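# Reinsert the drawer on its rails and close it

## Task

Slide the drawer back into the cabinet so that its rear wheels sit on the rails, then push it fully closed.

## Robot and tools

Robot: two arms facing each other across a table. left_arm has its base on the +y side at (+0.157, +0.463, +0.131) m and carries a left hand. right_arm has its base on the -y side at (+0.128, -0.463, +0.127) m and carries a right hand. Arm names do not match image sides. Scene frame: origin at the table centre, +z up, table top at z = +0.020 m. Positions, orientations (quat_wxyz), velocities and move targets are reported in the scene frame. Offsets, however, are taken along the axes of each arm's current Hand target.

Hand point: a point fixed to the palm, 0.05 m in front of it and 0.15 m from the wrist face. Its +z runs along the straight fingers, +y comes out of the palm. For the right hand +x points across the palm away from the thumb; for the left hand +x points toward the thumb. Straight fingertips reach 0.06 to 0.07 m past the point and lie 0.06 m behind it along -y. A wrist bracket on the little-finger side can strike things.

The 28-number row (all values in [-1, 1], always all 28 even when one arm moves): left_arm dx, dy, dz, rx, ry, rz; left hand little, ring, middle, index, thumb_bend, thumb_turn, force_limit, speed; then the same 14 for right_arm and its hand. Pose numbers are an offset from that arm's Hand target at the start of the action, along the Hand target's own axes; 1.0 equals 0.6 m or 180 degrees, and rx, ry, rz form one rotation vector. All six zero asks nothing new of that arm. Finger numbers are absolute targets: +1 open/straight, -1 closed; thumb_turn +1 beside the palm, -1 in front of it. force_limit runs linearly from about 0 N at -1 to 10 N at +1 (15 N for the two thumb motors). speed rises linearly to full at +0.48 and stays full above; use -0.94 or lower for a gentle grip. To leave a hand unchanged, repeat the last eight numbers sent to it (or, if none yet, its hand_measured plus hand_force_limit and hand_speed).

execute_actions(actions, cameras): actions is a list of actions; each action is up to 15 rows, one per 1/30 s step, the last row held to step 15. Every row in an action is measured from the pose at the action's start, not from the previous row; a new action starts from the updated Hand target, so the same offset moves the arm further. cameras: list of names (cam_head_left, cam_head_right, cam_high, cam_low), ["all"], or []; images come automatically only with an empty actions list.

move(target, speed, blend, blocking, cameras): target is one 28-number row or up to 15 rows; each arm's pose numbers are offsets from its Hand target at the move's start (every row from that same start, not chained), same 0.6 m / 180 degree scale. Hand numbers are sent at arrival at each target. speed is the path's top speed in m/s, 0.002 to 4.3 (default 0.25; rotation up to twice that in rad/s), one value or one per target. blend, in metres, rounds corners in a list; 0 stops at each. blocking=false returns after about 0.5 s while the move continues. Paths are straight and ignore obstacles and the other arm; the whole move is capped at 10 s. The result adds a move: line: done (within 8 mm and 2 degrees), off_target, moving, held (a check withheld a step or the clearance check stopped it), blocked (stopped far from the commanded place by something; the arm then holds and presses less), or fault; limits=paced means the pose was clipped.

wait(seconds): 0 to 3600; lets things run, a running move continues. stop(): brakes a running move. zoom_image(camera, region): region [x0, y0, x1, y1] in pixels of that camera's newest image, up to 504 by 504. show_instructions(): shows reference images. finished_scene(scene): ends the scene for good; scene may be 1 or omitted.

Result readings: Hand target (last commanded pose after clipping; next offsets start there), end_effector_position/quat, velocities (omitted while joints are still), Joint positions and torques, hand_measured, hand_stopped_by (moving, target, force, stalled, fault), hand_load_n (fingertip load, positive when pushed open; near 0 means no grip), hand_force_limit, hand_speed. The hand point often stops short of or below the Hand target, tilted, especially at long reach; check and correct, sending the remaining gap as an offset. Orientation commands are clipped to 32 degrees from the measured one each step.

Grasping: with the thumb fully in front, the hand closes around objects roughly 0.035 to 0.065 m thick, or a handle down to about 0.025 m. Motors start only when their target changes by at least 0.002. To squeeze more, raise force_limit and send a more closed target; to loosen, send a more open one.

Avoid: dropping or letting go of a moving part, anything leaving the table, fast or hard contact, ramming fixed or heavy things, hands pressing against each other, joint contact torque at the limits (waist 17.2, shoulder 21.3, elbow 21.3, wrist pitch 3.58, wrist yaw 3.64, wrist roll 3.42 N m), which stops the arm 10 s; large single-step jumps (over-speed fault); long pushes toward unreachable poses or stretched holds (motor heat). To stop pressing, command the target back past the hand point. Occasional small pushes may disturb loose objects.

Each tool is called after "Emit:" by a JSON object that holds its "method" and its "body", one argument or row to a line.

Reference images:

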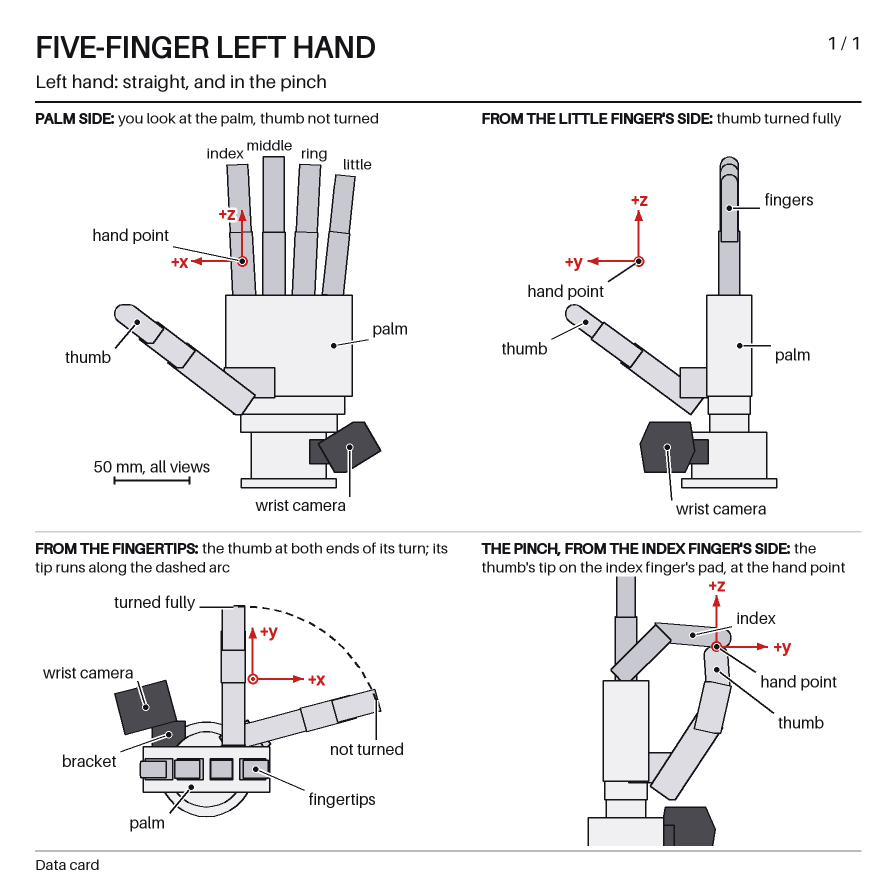

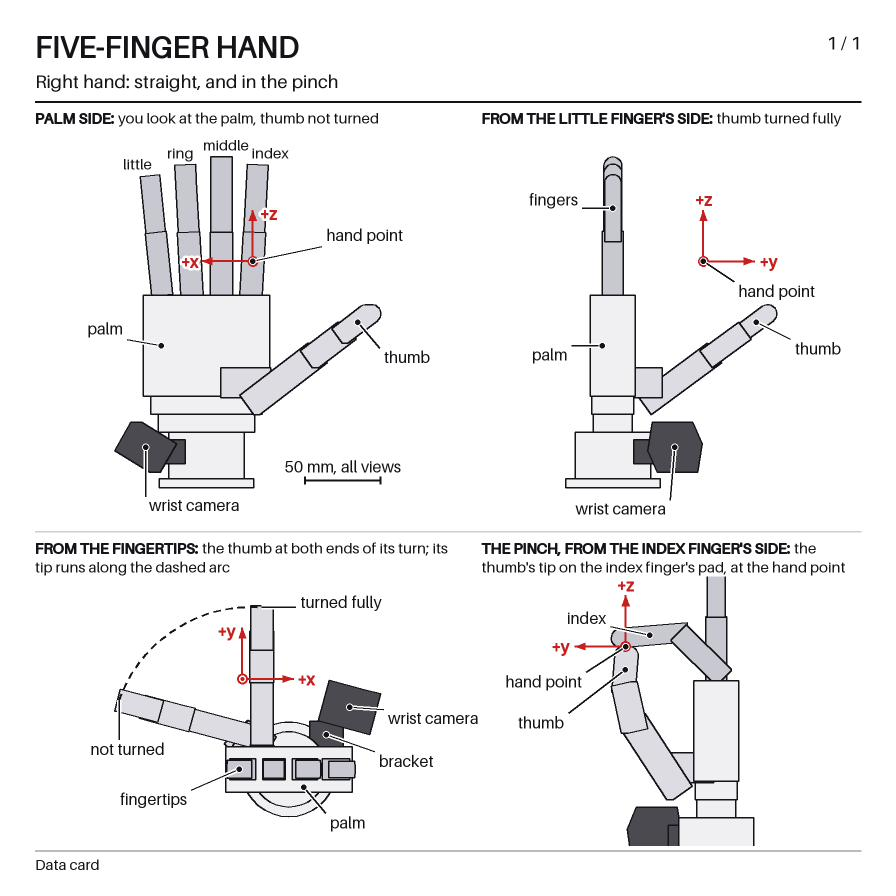

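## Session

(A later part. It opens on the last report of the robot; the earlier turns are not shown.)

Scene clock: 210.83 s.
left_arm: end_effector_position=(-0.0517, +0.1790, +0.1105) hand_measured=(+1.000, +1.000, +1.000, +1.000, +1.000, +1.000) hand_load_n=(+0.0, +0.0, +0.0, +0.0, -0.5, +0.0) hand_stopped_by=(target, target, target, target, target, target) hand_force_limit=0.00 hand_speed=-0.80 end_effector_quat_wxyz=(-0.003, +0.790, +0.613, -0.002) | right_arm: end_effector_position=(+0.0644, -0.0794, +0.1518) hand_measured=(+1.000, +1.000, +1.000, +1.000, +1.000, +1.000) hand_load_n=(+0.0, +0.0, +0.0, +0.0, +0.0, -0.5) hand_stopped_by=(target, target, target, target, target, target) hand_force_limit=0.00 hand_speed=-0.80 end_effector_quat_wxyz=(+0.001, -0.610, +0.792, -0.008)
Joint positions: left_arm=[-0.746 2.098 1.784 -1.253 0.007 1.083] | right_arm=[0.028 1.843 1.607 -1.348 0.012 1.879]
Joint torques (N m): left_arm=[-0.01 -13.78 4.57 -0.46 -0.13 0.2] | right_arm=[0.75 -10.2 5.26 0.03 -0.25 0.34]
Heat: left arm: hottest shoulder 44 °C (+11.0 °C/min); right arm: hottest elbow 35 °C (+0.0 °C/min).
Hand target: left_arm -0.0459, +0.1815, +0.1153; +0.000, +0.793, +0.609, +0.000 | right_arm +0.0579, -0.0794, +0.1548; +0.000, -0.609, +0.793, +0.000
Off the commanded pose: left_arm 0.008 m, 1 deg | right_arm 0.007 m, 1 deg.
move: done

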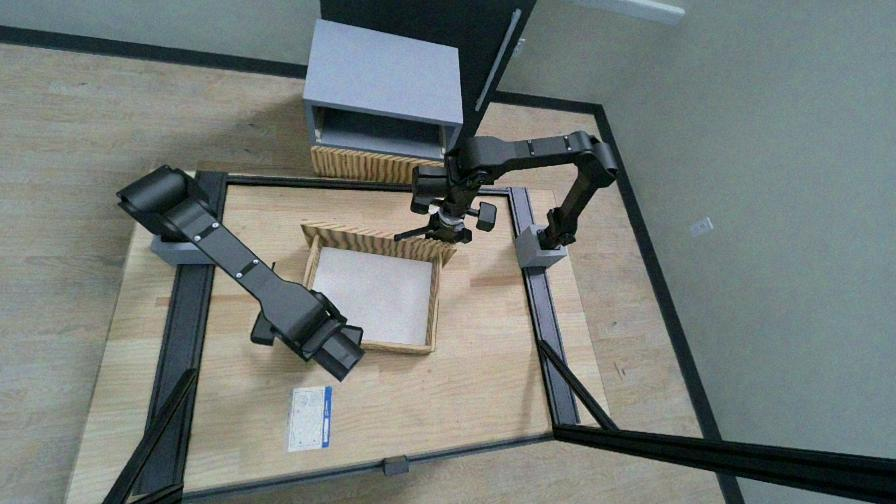

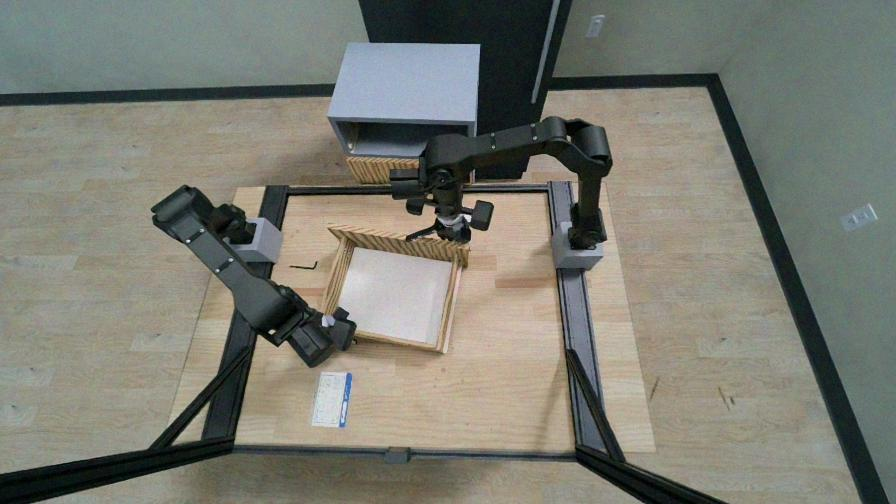

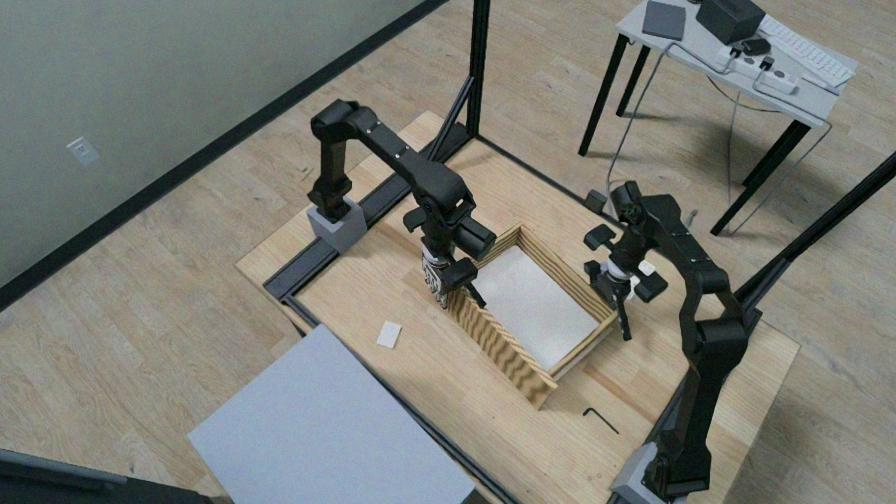

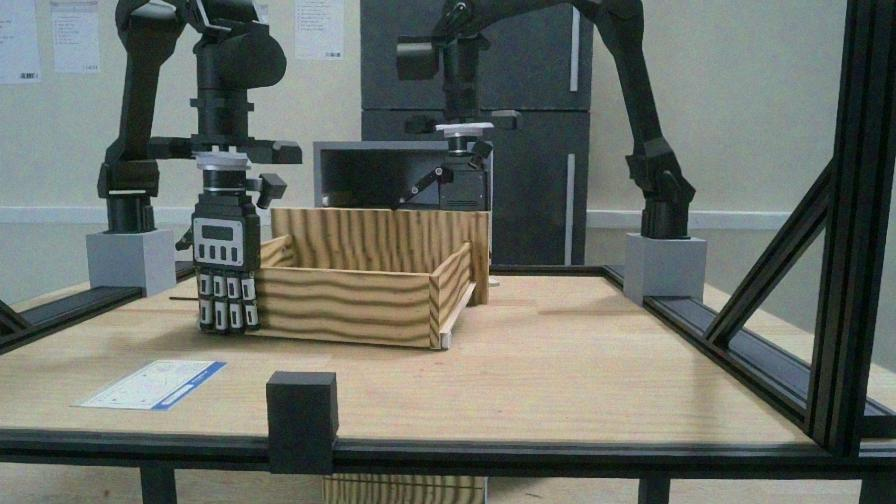

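Emit:
{"method": "move", "body": {
  "target": [
    [0.027, 0.053, 0, 0, 0, 0.0833, 1, 1, 1, 1, 1, 1, 0, -0.8, 0.0325, 0.0535, 0, 0, 0, 0.0833, 1, 1, 1, 1, 1, 1, 0, -0.8],
    [0.0395, 0.1113, 0, 0, 0, 0.1667, 1, 1, 1, 1, 1, 1, 0, -0.8, 0.05, 0.1133, 0, 0, 0, 0.1667, 1, 1, 1, 1, 1, 1, 0, -0.8]
  ],
  "speed": 0.07,
  "blend": 0.01,
  "cameras": ["cam_head_left", "cam_head_right", "cam_high", "cam_low"]
}}

Scene clock: 225.77 s.
left_arm: end_effector_position=(+0.0172, +0.1891, +0.1112) hand_measured=(+1.000, +1.000, +1.000, +1.000, +1.000, +1.000) hand_load_n=(+0.0, +0.0, +0.0, +0.0, +0.0, +0.0) hand_stopped_by=(target, target, target, target, target, target) hand_force_limit=0.00 hand_speed=-0.80 end_effector_quat_wxyz=(-0.008, +0.923, +0.384, -0.001) | right_arm: end_effector_position=(-0.0079, -0.0978, +0.1524) hand_measured=(+1.000, +1.000, +1.000, +1.000, +1.000, +1.000) hand_load_n=(+0.0, +0.0, +0.0, +0.0, +0.0, +0.0) hand_stopped_by=(target, target, target, target, target, target) hand_force_limit=0.00 hand_speed=-0.80 end_effector_quat_wxyz=(+0.006, -0.386, +0.922, -0.010)
Joint positions: left_arm=[-0.674 1.795 1.368 -1.149 0.015 1.688] | right_arm=[0.353 1.787 1.541 -1.343 0.012 2.724]
Joint torques (N m): left_arm=[0.8 -10.96 4.96 -0.08 -0.44 0.21] | right_arm=[0.36 -6.74 8.72 0.2 -0.25 0.31]
Heat: left arm: hottest shoulder 53 °C (+16.1 °C/min); right arm: hottest shoulder 34 °C (+3.0 °C/min). Heating fast: the left arm's shoulder motor: a push or a pull is the cause, and it goes on while you think. Ease it with your next call, before anything else.
Hand target: left_arm +0.0247, +0.1872, +0.1153; +0.000, +0.924, +0.383, +0.000 | right_arm -0.0156, -0.0909, +0.1547; +0.000, -0.383, +0.924, +0.000
Off the commanded pose: left_arm 0.009 m, 1 deg | right_arm 0.011 m, 1 deg.
MOTOR HOT: joint 2 (shoulder) of the left arm now reports 53 °C; the controller stops that arm at 95 °C. To cool a motor, set the load down, stop pushing, or move to a pose that needs little force.
move: off_target (left_arm, right_arm)

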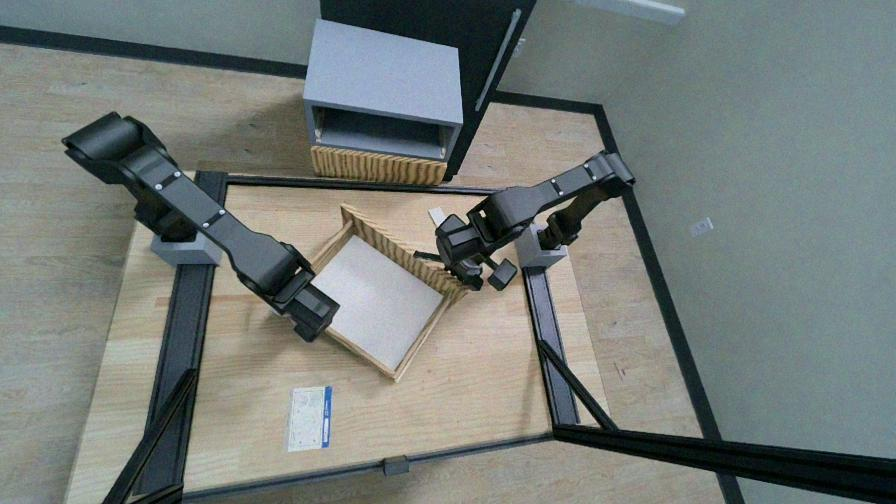

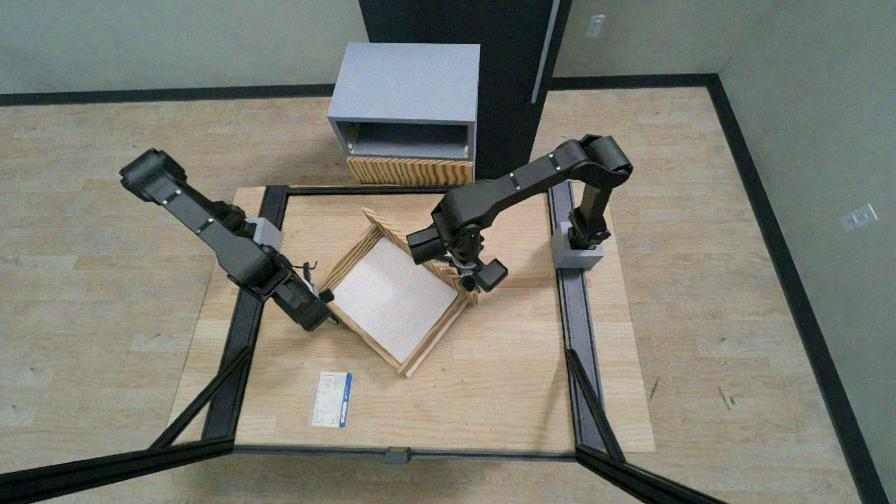

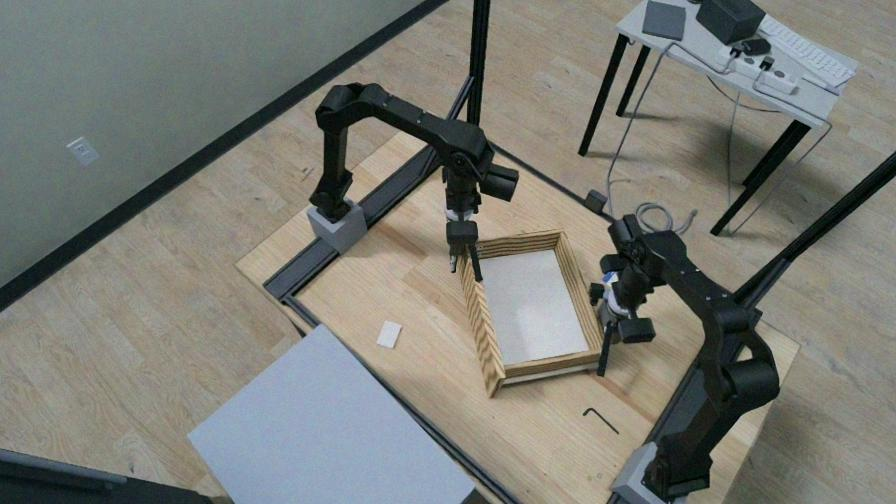

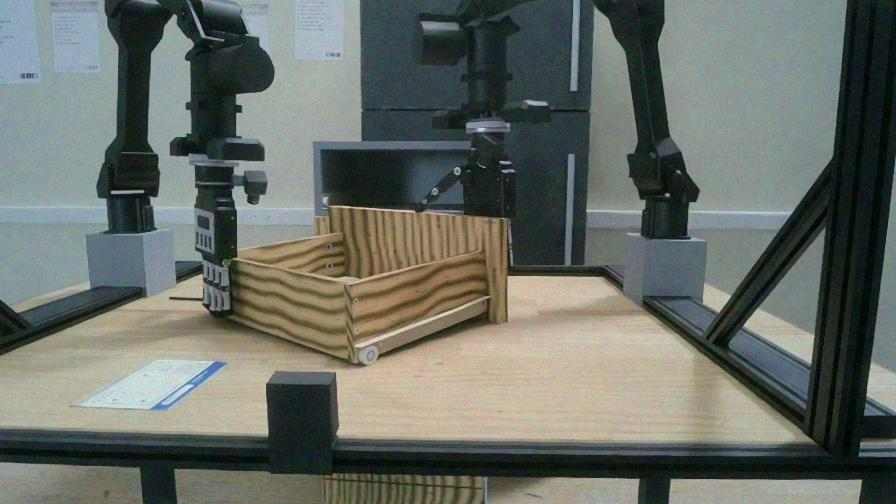

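Emit:
{"method": "move", "body": {
  "target": [0.0271, 0.0535, 0, 0, 0, 0.0833, 1, 1, 1, 1, 1, 1, 0, -0.8, 0.0323, 0.0535, 0, 0, 0, 0.0833, 1, 1, 1, 1, 1, 1, 0, -0.8],
  "speed": 0.07,
  "cameras": ["cam_head_right", "cam_low"]
}}

Scene clock: 248.70 s.
left_arm: end_effector_position=(+0.0541, +0.1809, +0.1114) hand_measured=(+1.000, +1.000, +1.000, +1.000, +1.000, +1.000) hand_load_n=(+0.0, +0.0, +0.0, +0.0, +0.0, +0.0) hand_stopped_by=(target, target, target, target, target, target) hand_force_limit=0.00 hand_speed=-0.80 end_effector_quat_wxyz=(-0.012, +0.966, +0.260, +0.002) | right_arm: end_effector_position=(-0.0472, -0.0887, +0.1534) hand_measured=(+1.000, +1.000, +1.000, +1.000, +1.000, +1.000) hand_load_n=(+0.0, +0.0, +0.0, +0.0, +0.0, +0.0) hand_stopped_by=(target, target, target, target, target, target) hand_force_limit=0.00 hand_speed=-0.80 end_effector_quat_wxyz=(+0.002, -0.264, +0.965, -0.008)
Joint positions: left_arm=[-0.57 1.691 1.246 -1.144 0.015 2.053] | right_arm=[0.489 1.899 1.688 -1.376 0.001 3.118]
Joint torques (N m): left_arm=[0.74 -9.87 5.21 0.19 -0.43 0.21] | right_arm=[0.12 -7.51 8.7 0.13 -0.08 0.3]
Heat: left arm: hottest shoulder 55 °C (+14.1 °C/min); right arm: hottest elbow 36 °C (+0.0 °C/min). Fold the left arm in close to its base, or ease its load, before you think long.
Hand target: left_arm +0.0589, +0.1760, +0.1152; +0.000, +0.966, +0.259, +0.000 | right_arm -0.0519, -0.0818, +0.1549; +0.000, -0.259, +0.966, +0.000
Off the commanded pose: left_arm 0.008 m, 1 deg | right_arm 0.008 m, 1 deg.
MOTOR HOT: still on. Joint 2 (shoulder) of the left arm now reports 55 °C.
move: done

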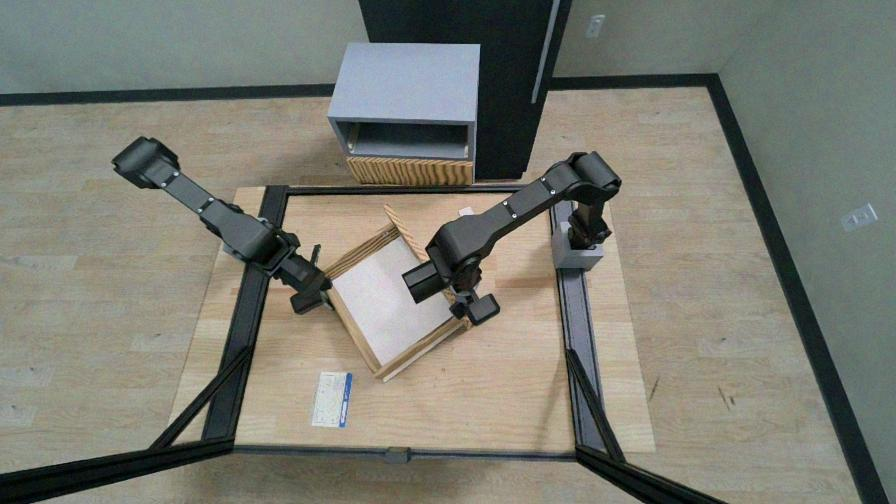

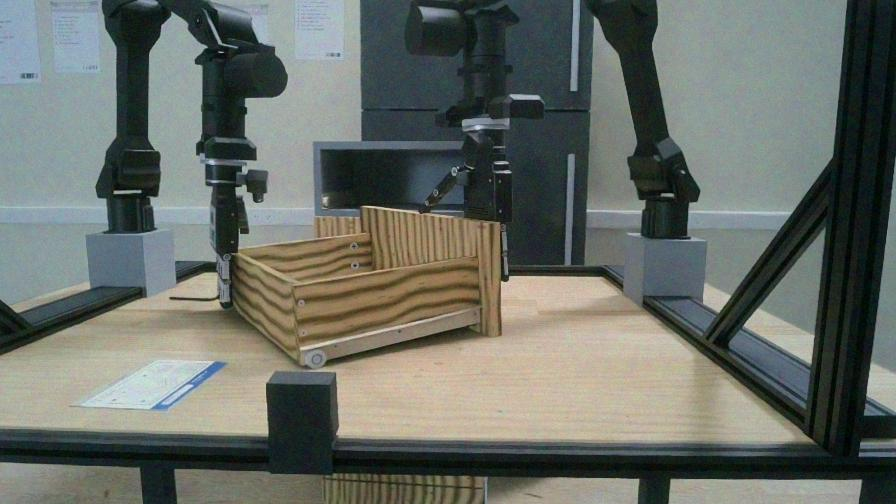

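Emit:
{"method": "move", "body": {
  "target": [
    [0.0192, 0.0938, 0, 0, 0, 0.0833, 1, 1, 1, 1, 1, 1, 0, -0.8, 0, -0.08, 0, 0, 0, 0, 1, 1, 1, 1, 1, 1, 0, -0.8],
    [0.0108, 0.2015, 0, 0, 0, 0.1778, 1, 1, 1, 1, 1, 1, 0, -0.8, 0.01, -0.2, -0.2, 0, 0, 0, 1, 1, 1, 1, 1, 1, 0, -0.8]
  ],
  "speed": 0.08,
  "blend": 0.01,
  "cameras": ["cam_head_left", "cam_head_right", "cam_high", "cam_low"]
}}

Scene clock: 266.27 s.
left_arm: end_effector_position=(+0.1183, +0.0867, +0.1119) hand_measured=(+1.000, +1.000, +1.000, +1.000, +1.000, +1.000) hand_load_n=(+0.0, +0.0, +0.0, +0.0, +0.0, +0.0) hand_stopped_by=(target, target, target, target, target, target) hand_force_limit=0.00 hand_speed=-0.80 end_effector_quat_wxyz=(-0.012, +1.000, -0.017, -0.009) | right_arm: end_effector_position=(+0.0006, -0.1870, +0.2742) hand_measured=(+1.000, +1.000, +1.000, +1.000, +1.000, +1.000) hand_load_n=(+0.0, +0.0, +0.0, +0.0, +0.0, +0.0) hand_stopped_by=(target, target, target, target, target, target) hand_force_limit=0.00 hand_speed=-0.80 end_effector_quat_wxyz=(-0.025, -0.268, +0.959, +0.089)
Joint positions: left_arm=[-0.2 1.801 1.382 -1.172 0.021 2.982] | right_arm=[0.507 1.312 1.5 -1.573 -0.004 3.126]
Joint torques (N m): left_arm=[0.83 -6.76 8.96 0.31 -0.7 0.21] | right_arm=[0.23 -5.38 5.57 0.11 0.09 0.18]
Heat: left arm: hottest shoulder 51 °C (+9.1 °C/min); right arm: hottest elbow 37 °C (+2.0 °C/min). Fold the left arm in close to its base, or ease its load, before you think long.
Hand target: left_arm +0.1250, +0.0746, +0.1152; +0.000, +1.000, -0.017, +0.000 | right_arm +0.0029, -0.1886, +0.2749; +0.000, -0.259, +0.966, +0.000
Off the commanded pose: left_arm 0.014 m, 2 deg | right_arm 0.003 m, 11 deg.
MOTOR HOT: still on. Joint 2 (shoulder) of the left arm now reports 51 °C.
joint sent to its limit (right arm) — joint 4 (wrist pitch), lower limit; joint 6 (wrist roll), upper limit. The joint targets are off in orientation, not in position.
move: off_target (left_arm, right_arm)

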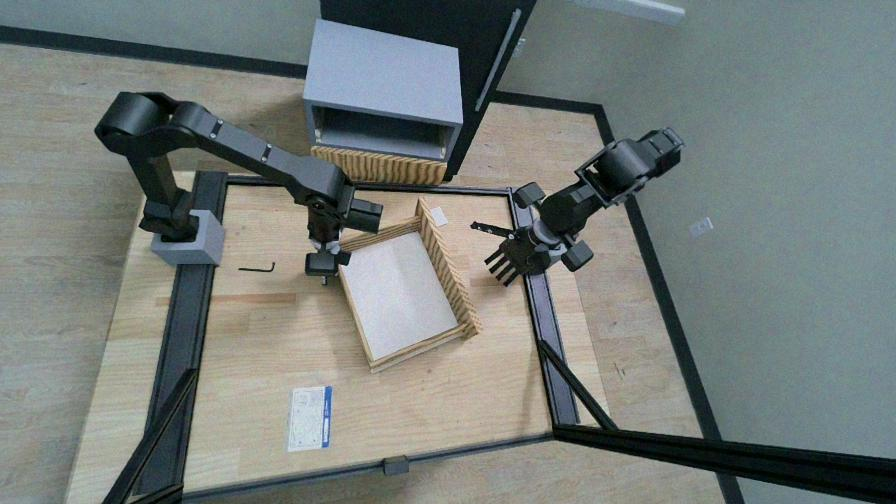

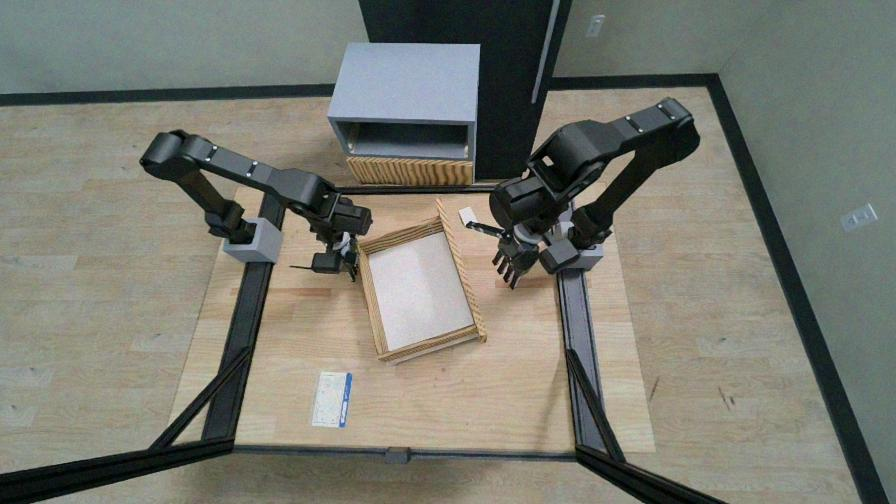

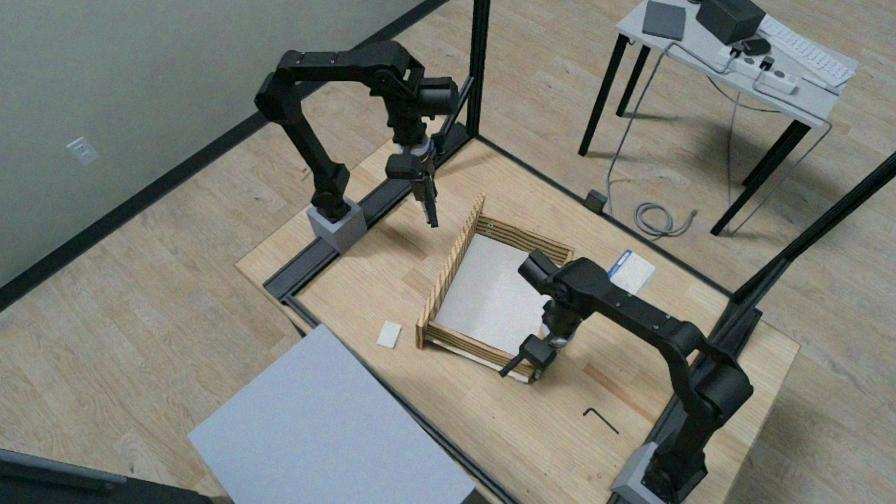

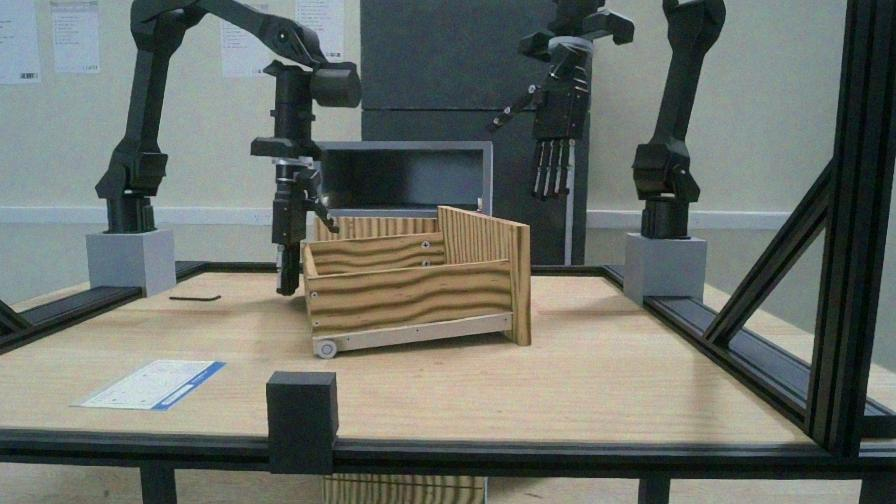

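Emit:
{"method": "move", "body": {
  "target": [
    [0.056, 0.0733, 0, 0, 0, 0, 1, 1, 1, 1, 1, 1, 0, -0.8, 0, 0, 0, 0, 0, 0, 1, 1, 1, 1, 1, 1, 0, -0.8],
    [0.0943, 0.1567, 0, 0, 0, 0, 1, 1, 1, 1, 1, 1, 0, -0.8, 0, 0, 0, 0, 0, 0, 1, 1, 1, 1, 1, 1, 0, -0.8]
  ],
  "speed": 0.08,
  "blend": 0.01,
  "cameras": ["cam_head_left", "cam_head_right", "cam_low"]
}}

Scene clock: 324.77 s.
left_arm: end_effector_position=(+0.1741, -0.0107, +0.1127) hand_measured=(+1.000, +1.000, +1.000, +1.000, +1.000, +1.000) hand_load_n=(+0.0, +0.0, +0.0, +0.0, +0.0, +0.0) hand_stopped_by=(target, target, target, target, target, target) hand_force_limit=0.00 hand_speed=-0.80 end_effector_quat_wxyz=(-0.011, +1.000, -0.010, -0.004) | right_arm: end_effector_position=(+0.0006, -0.1870, +0.2742) hand_measured=(+1.000, +1.000, +1.000, +1.000, +1.000, +1.000) hand_load_n=(+0.0, +0.0, +0.0, +0.0, +0.0, +0.0) hand_stopped_by=(target, target, target, target, target, target) hand_force_limit=0.00 hand_speed=-0.80 end_effector_quat_wxyz=(-0.025, -0.268, +0.959, +0.089)
Joint positions: left_arm=[-0.031 2.164 1.899 -1.327 0.009 3.139] | right_arm=[0.507 1.312 1.5 -1.573 -0.004 3.126]
Joint torques (N m): left_arm=[0.28 -9.73 9.31 0.3 -0.3 0.21] | right_arm=[0.25 -5.39 5.58 0.11 0.09 0.18]
Heat: left arm: hottest shoulder 46 °C (-5.0 °C/min); right arm: hottest elbow 34 °C (-4.0 °C/min).
Hand target: left_arm +0.1783, -0.0213, +0.1151; +0.000, +1.000, -0.017, +0.000 | right_arm +0.0029, -0.1886, +0.2749; +0.000, -0.259, +0.966, +0.000
Off the commanded pose: left_arm 0.012 m, 2 deg | right_arm 0.003 m, 11 deg.
MOTOR HOT: cleared for the motors of the left arm.
joint sent to its limit (left arm) — joint 6 (wrist roll), upper limit. The joint targets still meet the commanded pose.
joint sent to its limit (right arm) — joint 4 (wrist pitch), lower limit; joint 6 (wrist roll), upper limit. The joint targets are off in orientation, not in position.
move: off_target (left_arm)

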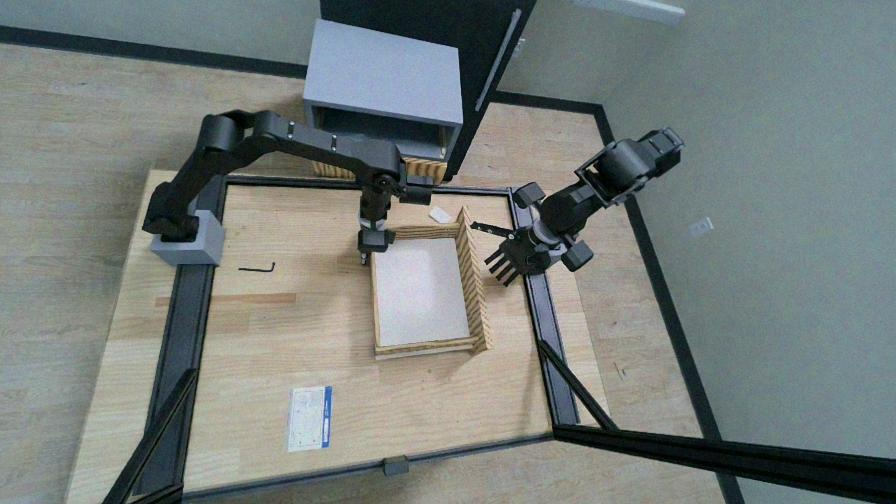

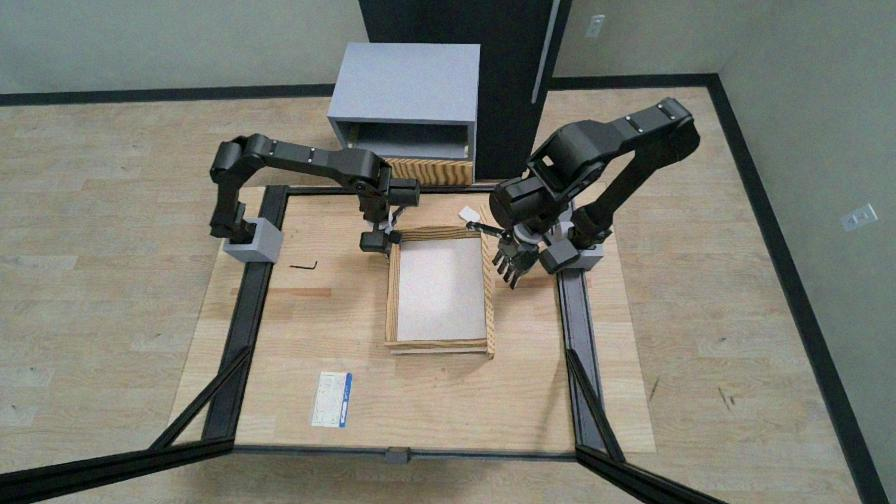

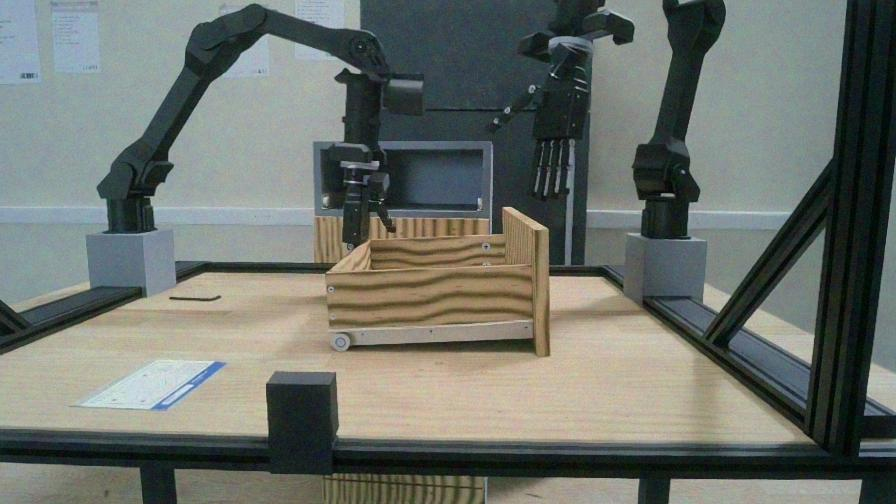

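Emit:
{"method": "zoom_image", "body": {
  "camera": "cam_low",
  "region": [310, 190, 570, 370]
}}

Emit:
{"method": "zoom_image", "body": {
  "camera": "cam_low",
  "region": [300, 130, 510, 280]
}}

Scaled by 1.938 from the camera's image (finer frame: 1280x720).

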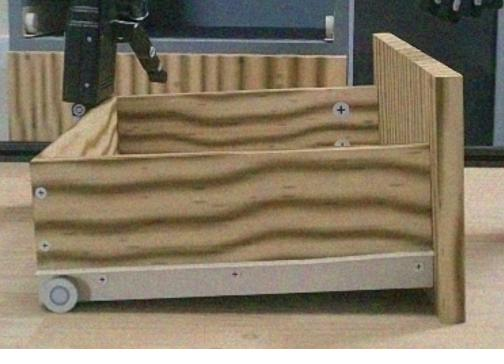

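Scaled by 2.400 from the camera's image (finer frame: 1280x720).

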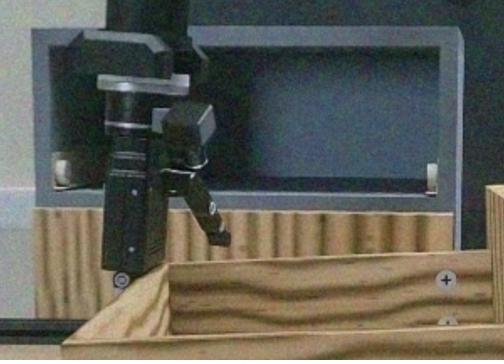

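Emit:
{"method": "move", "body": {
  "target": [
    [0, -0.0833, 0, 0, 0, 0, 1, 1, 1, 1, 1, 1, 0, -0.8, -0.3093, -0.0042, 0, 0, 0, -0.3056, 1, 1, 1, 1, 1, 1, 0, -0.8],
    [-0.3035, -0.3638, -0.2417, 0, 0, -0.339, 1, 1, 1, 1, 1, 1, 0, -0.8, -0.3093, -0.0042, 0.25, 0, 0, -0.3056, 1, 1, 1, 1, 1, 1, 0, -0.8]
  ],
  "speed": 0.2,
  "blend": 0.02,
  "cameras": ["cam_head_left", "cam_head_right", "cam_low"]
}}

Scene clock: 358.10 s.
left_arm: end_effector_position=(+0.0047, +0.2063, +0.2517) hand_measured=(+1.000, +1.000, +1.000, +1.000, +1.000, +1.000) hand_load_n=(+0.0, +0.0, +0.0, +0.0, +0.0, +0.0) hand_stopped_by=(target, target, target, target, target, target) hand_force_limit=0.00 hand_speed=-0.80 end_effector_quat_wxyz=(+0.032, +0.872, +0.485, -0.057) | right_arm: end_effector_position=(+0.1664, -0.0986, +0.1243) hand_measured=(+1.000, +1.000, +1.000, +1.000, +1.000, +1.000) hand_load_n=(+0.0, +0.0, +0.0, +0.0, +0.0, +0.0) hand_stopped_by=(target, target, target, target, target, target) hand_force_limit=0.00 hand_speed=-0.80 end_effector_quat_wxyz=(-0.003, -0.674, +0.738, -0.002)
Joint positions: left_arm=[-0.745 1.7 1.823 -1.565 -0.023 1.392] | right_arm=[-0.302 1.853 1.508 -1.233 0.001 1.38]
Joint torques (N m): left_arm=[-0.05 -9.42 8.21 0.04 -0.22 -0.14] | right_arm=[0.22 -9.47 5.45 0.05 0.07 0.15]
Heat: left arm: hottest shoulder 49 °C (+2.0 °C/min); right arm: hottest elbow 34 °C (-1.0 °C/min).
Hand target: left_arm +0.0039, +0.2030, +0.2603; +0.000, +0.870, +0.493, +0.000 | right_arm +0.1648, -0.0982, +0.1248; +0.000, -0.676, +0.737, +0.000
Off the commanded pose: left_arm 0.009 m, 8 deg | right_arm 0.002 m, 0 deg.
joint sent to its limit (left arm) — joint 4 (wrist pitch), lower limit. The joint targets are off in orientation, not in position.
move: off_target (left_arm)

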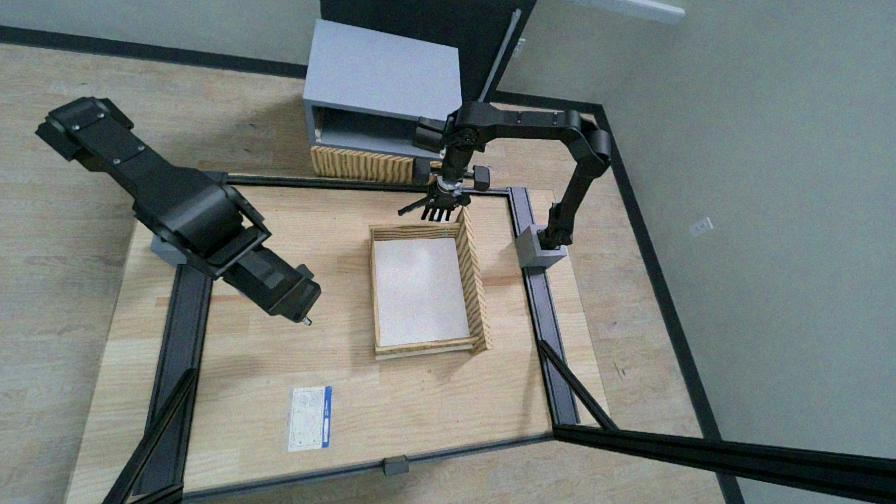

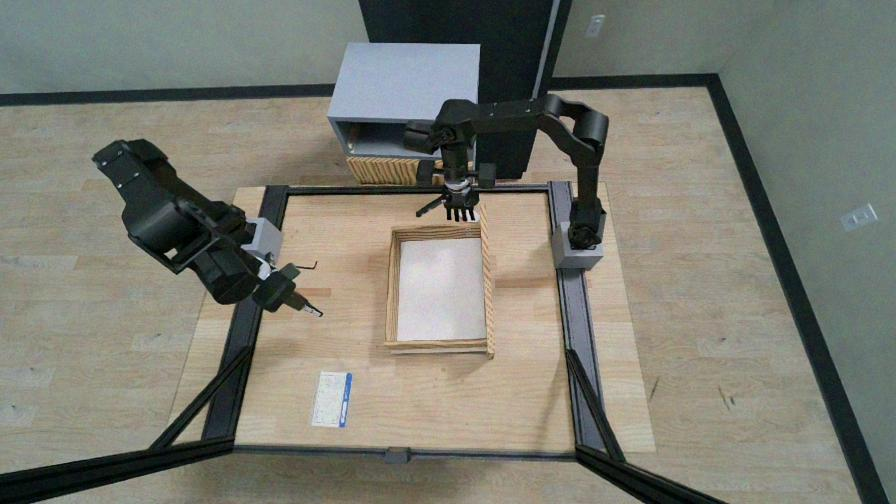

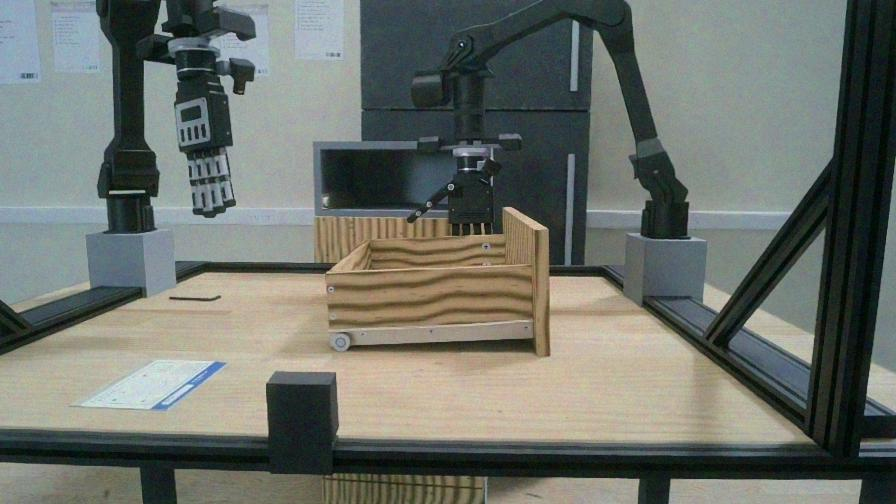

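Emit:
{"method": "move", "body": {
  "target": [
    [0, 0, 0, 0, 0, 0, 1, 1, 1, 1, 1, 1, 0, -0.8, 0.0098, 0.0775, 0, 0, 0, 0, 1, 1, 1, 1, 1, 1, 0, -0.8],
    [0, 0, 0, 0, 0, 0, 1, 1, 1, 1, 1, 1, 0, -0.8, 0.0518, 0.1373, 0, 0, 0, 0.0833, 1, 1, 1, 1, 1, 1, 0, -0.8],
    [0, 0, 0, 0, 0, 0, 1, 1, 1, 1, 1, 1, 0, -0.8, 0.0813, 0.2067, 0, 0, 0, 0.1667, 1, 1, 1, 1, 1, 1, 0, -0.8]
  ],
  "speed": 0.08,
  "blend": 0.01,
  "cameras": ["cam_head_left", "cam_head_right", "cam_low"]
}}

Scene clock: 369.17 s.
left_arm: end_effector_position=(+0.0047, +0.2063, +0.2517) hand_measured=(+1.000, +1.000, +1.000, +1.000, +1.000, +1.000) hand_load_n=(+0.0, +0.0, +0.0, +0.0, +0.0, +0.0) hand_stopped_by=(target, target, target, target, target, target) hand_force_limit=0.00 hand_speed=-0.80 end_effector_quat_wxyz=(+0.032, +0.872, +0.485, -0.057) | right_arm: end_effector_position=(+0.0484, -0.1389, +0.1216) hand_measured=(+1.000, +1.000, +1.000, +1.000, +1.000, +1.000) hand_load_n=(+0.0, +0.0, +0.0, -0.5, +0.0, +0.0) hand_stopped_by=(target, target, target, target, target, target) hand_force_limit=0.00 hand_speed=-0.80 end_effector_quat_wxyz=(+0.010, -0.463, +0.886, -0.015)
Joint positions: left_arm=[-0.745 1.7 1.823 -1.565 -0.023 1.392] | right_arm=[0.186 1.6 1.21 -1.205 0.027 2.386]
Joint torques (N m): left_arm=[-0.11 -9.44 8.23 0.04 -0.22 -0.14] | right_arm=[0.87 -7.84 5.76 0.68 -0.72 0.36]
Heat: left arm: hottest shoulder 51 °C (+4.1 °C/min); right arm: hottest elbow 34 °C (+0.0 °C/min). Fold the left arm in close to its base, or ease its load, before you think long.
Hand target: left_arm +0.0039, +0.2030, +0.2603; +0.000, +0.870, +0.493, +0.000 | right_arm +0.0370, -0.1359, +0.1249; +0.000, -0.462, +0.887, +0.000
Off the commanded pose: left_arm 0.009 m, 8 deg | right_arm 0.012 m, 2 deg.
MOTOR HOT: joint 2 (shoulder) of the left arm now reports 51 °C; the controller stops that arm at 95 °C. To cool a motor, set the load down, stop pushing, or move to a pose that needs little force.
joint sent to its limit (left arm) — joint 4 (wrist pitch), lower limit. The joint targets are off in orientation, not in position.
move: off_target (right_arm)

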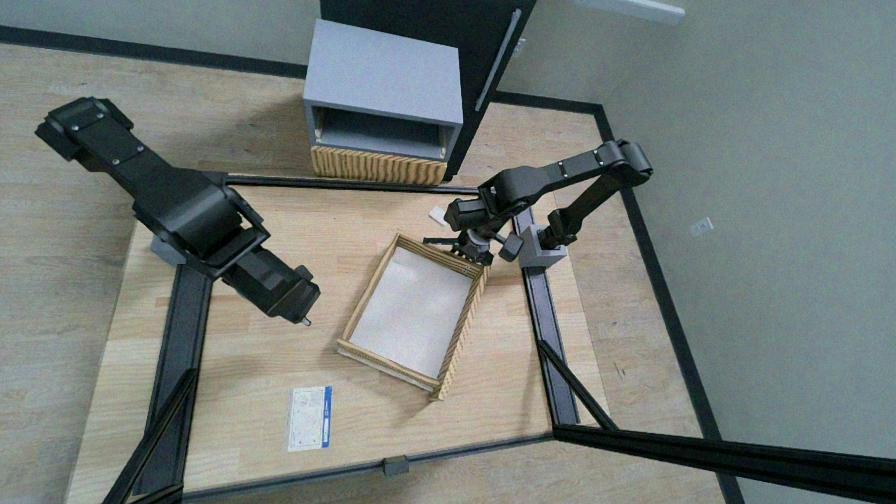

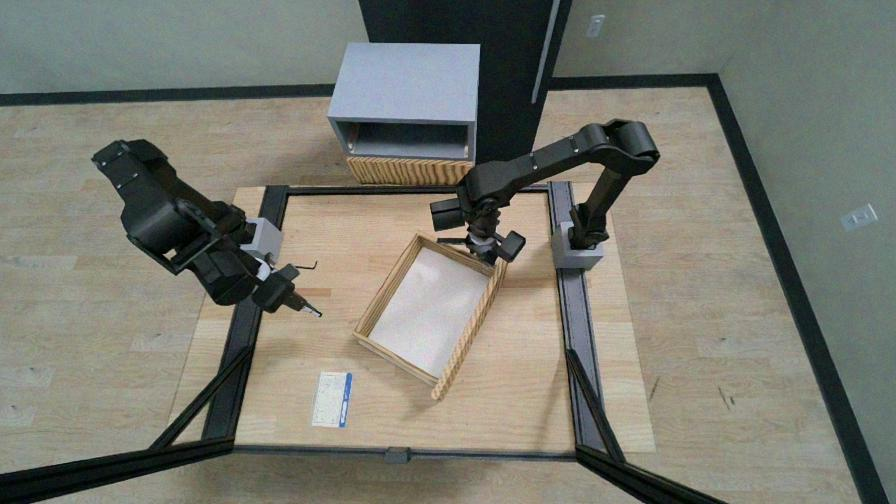

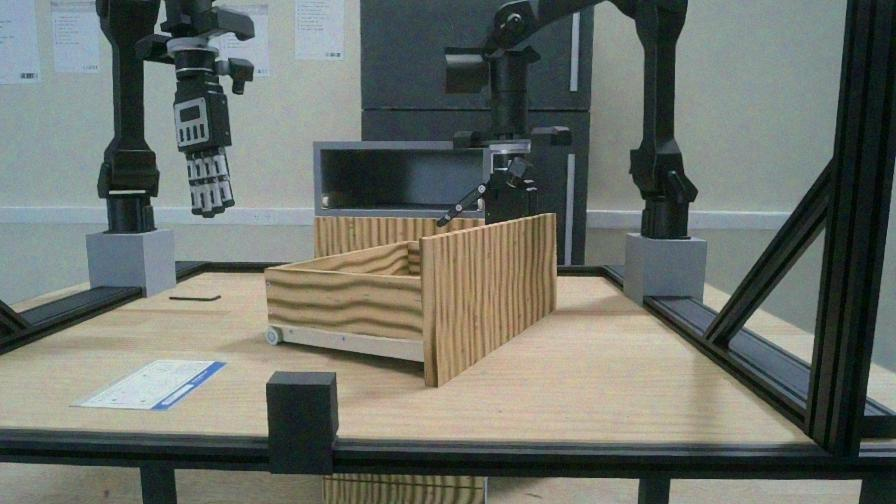

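Emit:
{"method": "move", "body": {
  "target": [
    [-0.1723, -0.112, 0.1, 0, 0, 0.089, 1, 1, 1, 1, 1, 1, 0, -0.8, 0.0552, 0.07, 0, 0, 0, 0.0833, 1, 1, 1, 1, 1, 1, 0, -0.8],
    [-0.1723, -0.112, 0.225, 0, 0, 0.089, 1, 1, 1, 1, 1, 1, 0, -0.8, 0.0552, 0.07, 0, 0, 0, 0.0833, 1, 1, 1, 1, 1, 1, 0, -0.8]
  ],
  "speed": 0.12,
  "blend": 0.01,
  "cameras": ["cam_head_left", "cam_head_right", "cam_low"]
}}

Scene clock: 388.80 s.
left_arm: end_effector_position=(-0.1086, +0.1489, +0.1269) hand_measured=(+1.000, +1.000, +1.000, +1.000, +1.000, +1.000) hand_load_n=(+0.0, +0.0, +0.0, +0.0, -0.5, +0.0) hand_stopped_by=(target, target, target, target, target, target) hand_force_limit=0.00 hand_speed=-0.80 end_effector_quat_wxyz=(+0.001, +0.929, +0.370, -0.001) | right_arm: end_effector_position=(-0.0060, -0.1473, +0.1226) hand_measured=(+1.000, +1.000, +1.000, +1.000, +1.000, +1.000) hand_load_n=(+0.0, +0.5, +0.0, +0.0, +0.0, +0.0) hand_stopped_by=(target, target, target, target, target, target) hand_force_limit=0.00 hand_speed=-0.80 end_effector_quat_wxyz=(+0.009, -0.346, +0.938, -0.012)
Joint positions: left_arm=[-0.854 2.256 2.1 -1.411 0 1.537] | right_arm=[0.436 1.63 1.243 -1.208 0.015 2.893]
Joint torques (N m): left_arm=[0.17 -12.62 5.07 0.01 0.18 0.13] | right_arm=[0.52 -5.17 8.63 0.67 -0.34 0.38]
Heat: left arm: hottest shoulder 53 °C (+7.0 °C/min); right arm: hottest shoulder 34 °C (+2.0 °C/min). Fold the left arm in close to its base, or ease its load, before you think long.
Hand target: left_arm -0.1069, +0.1489, +0.1253; +0.000, +0.930, +0.367, +0.000 | right_arm -0.0164, -0.1391, +0.1249; +0.000, -0.342, +0.940, +0.000
Off the commanded pose: left_arm 0.002 m, 0 deg | right_arm 0.014 m, 2 deg.
MOTOR HOT: still on. Joint 2 (shoulder) of the left arm now reports 53 °C.
move: off_target (right_arm)

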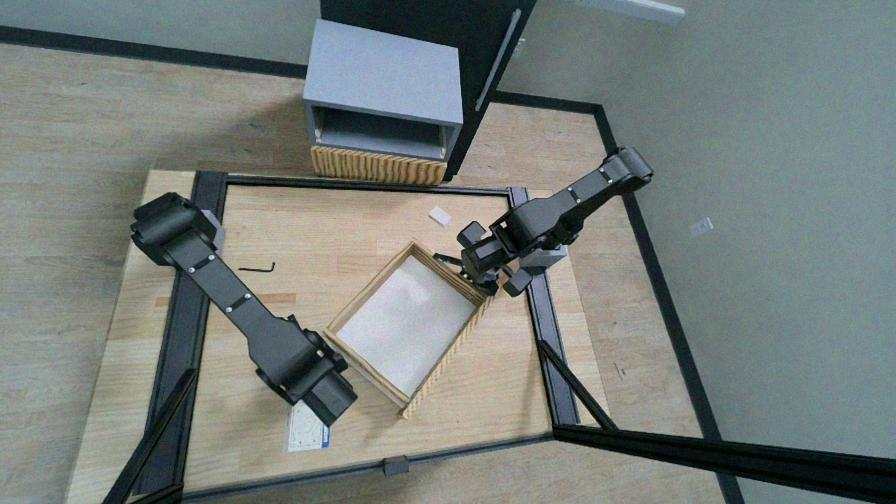

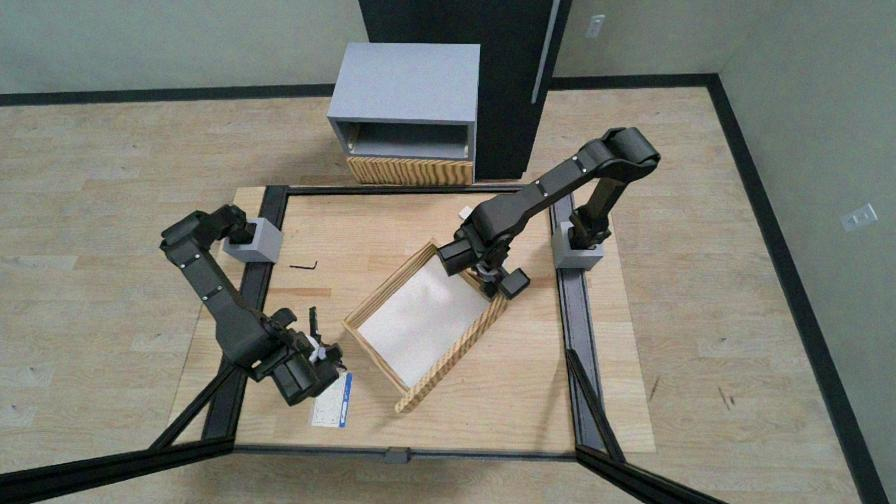

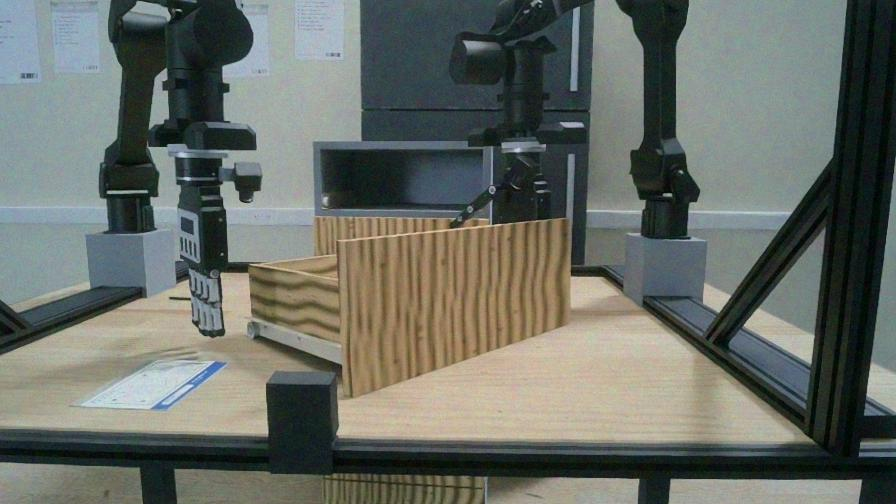

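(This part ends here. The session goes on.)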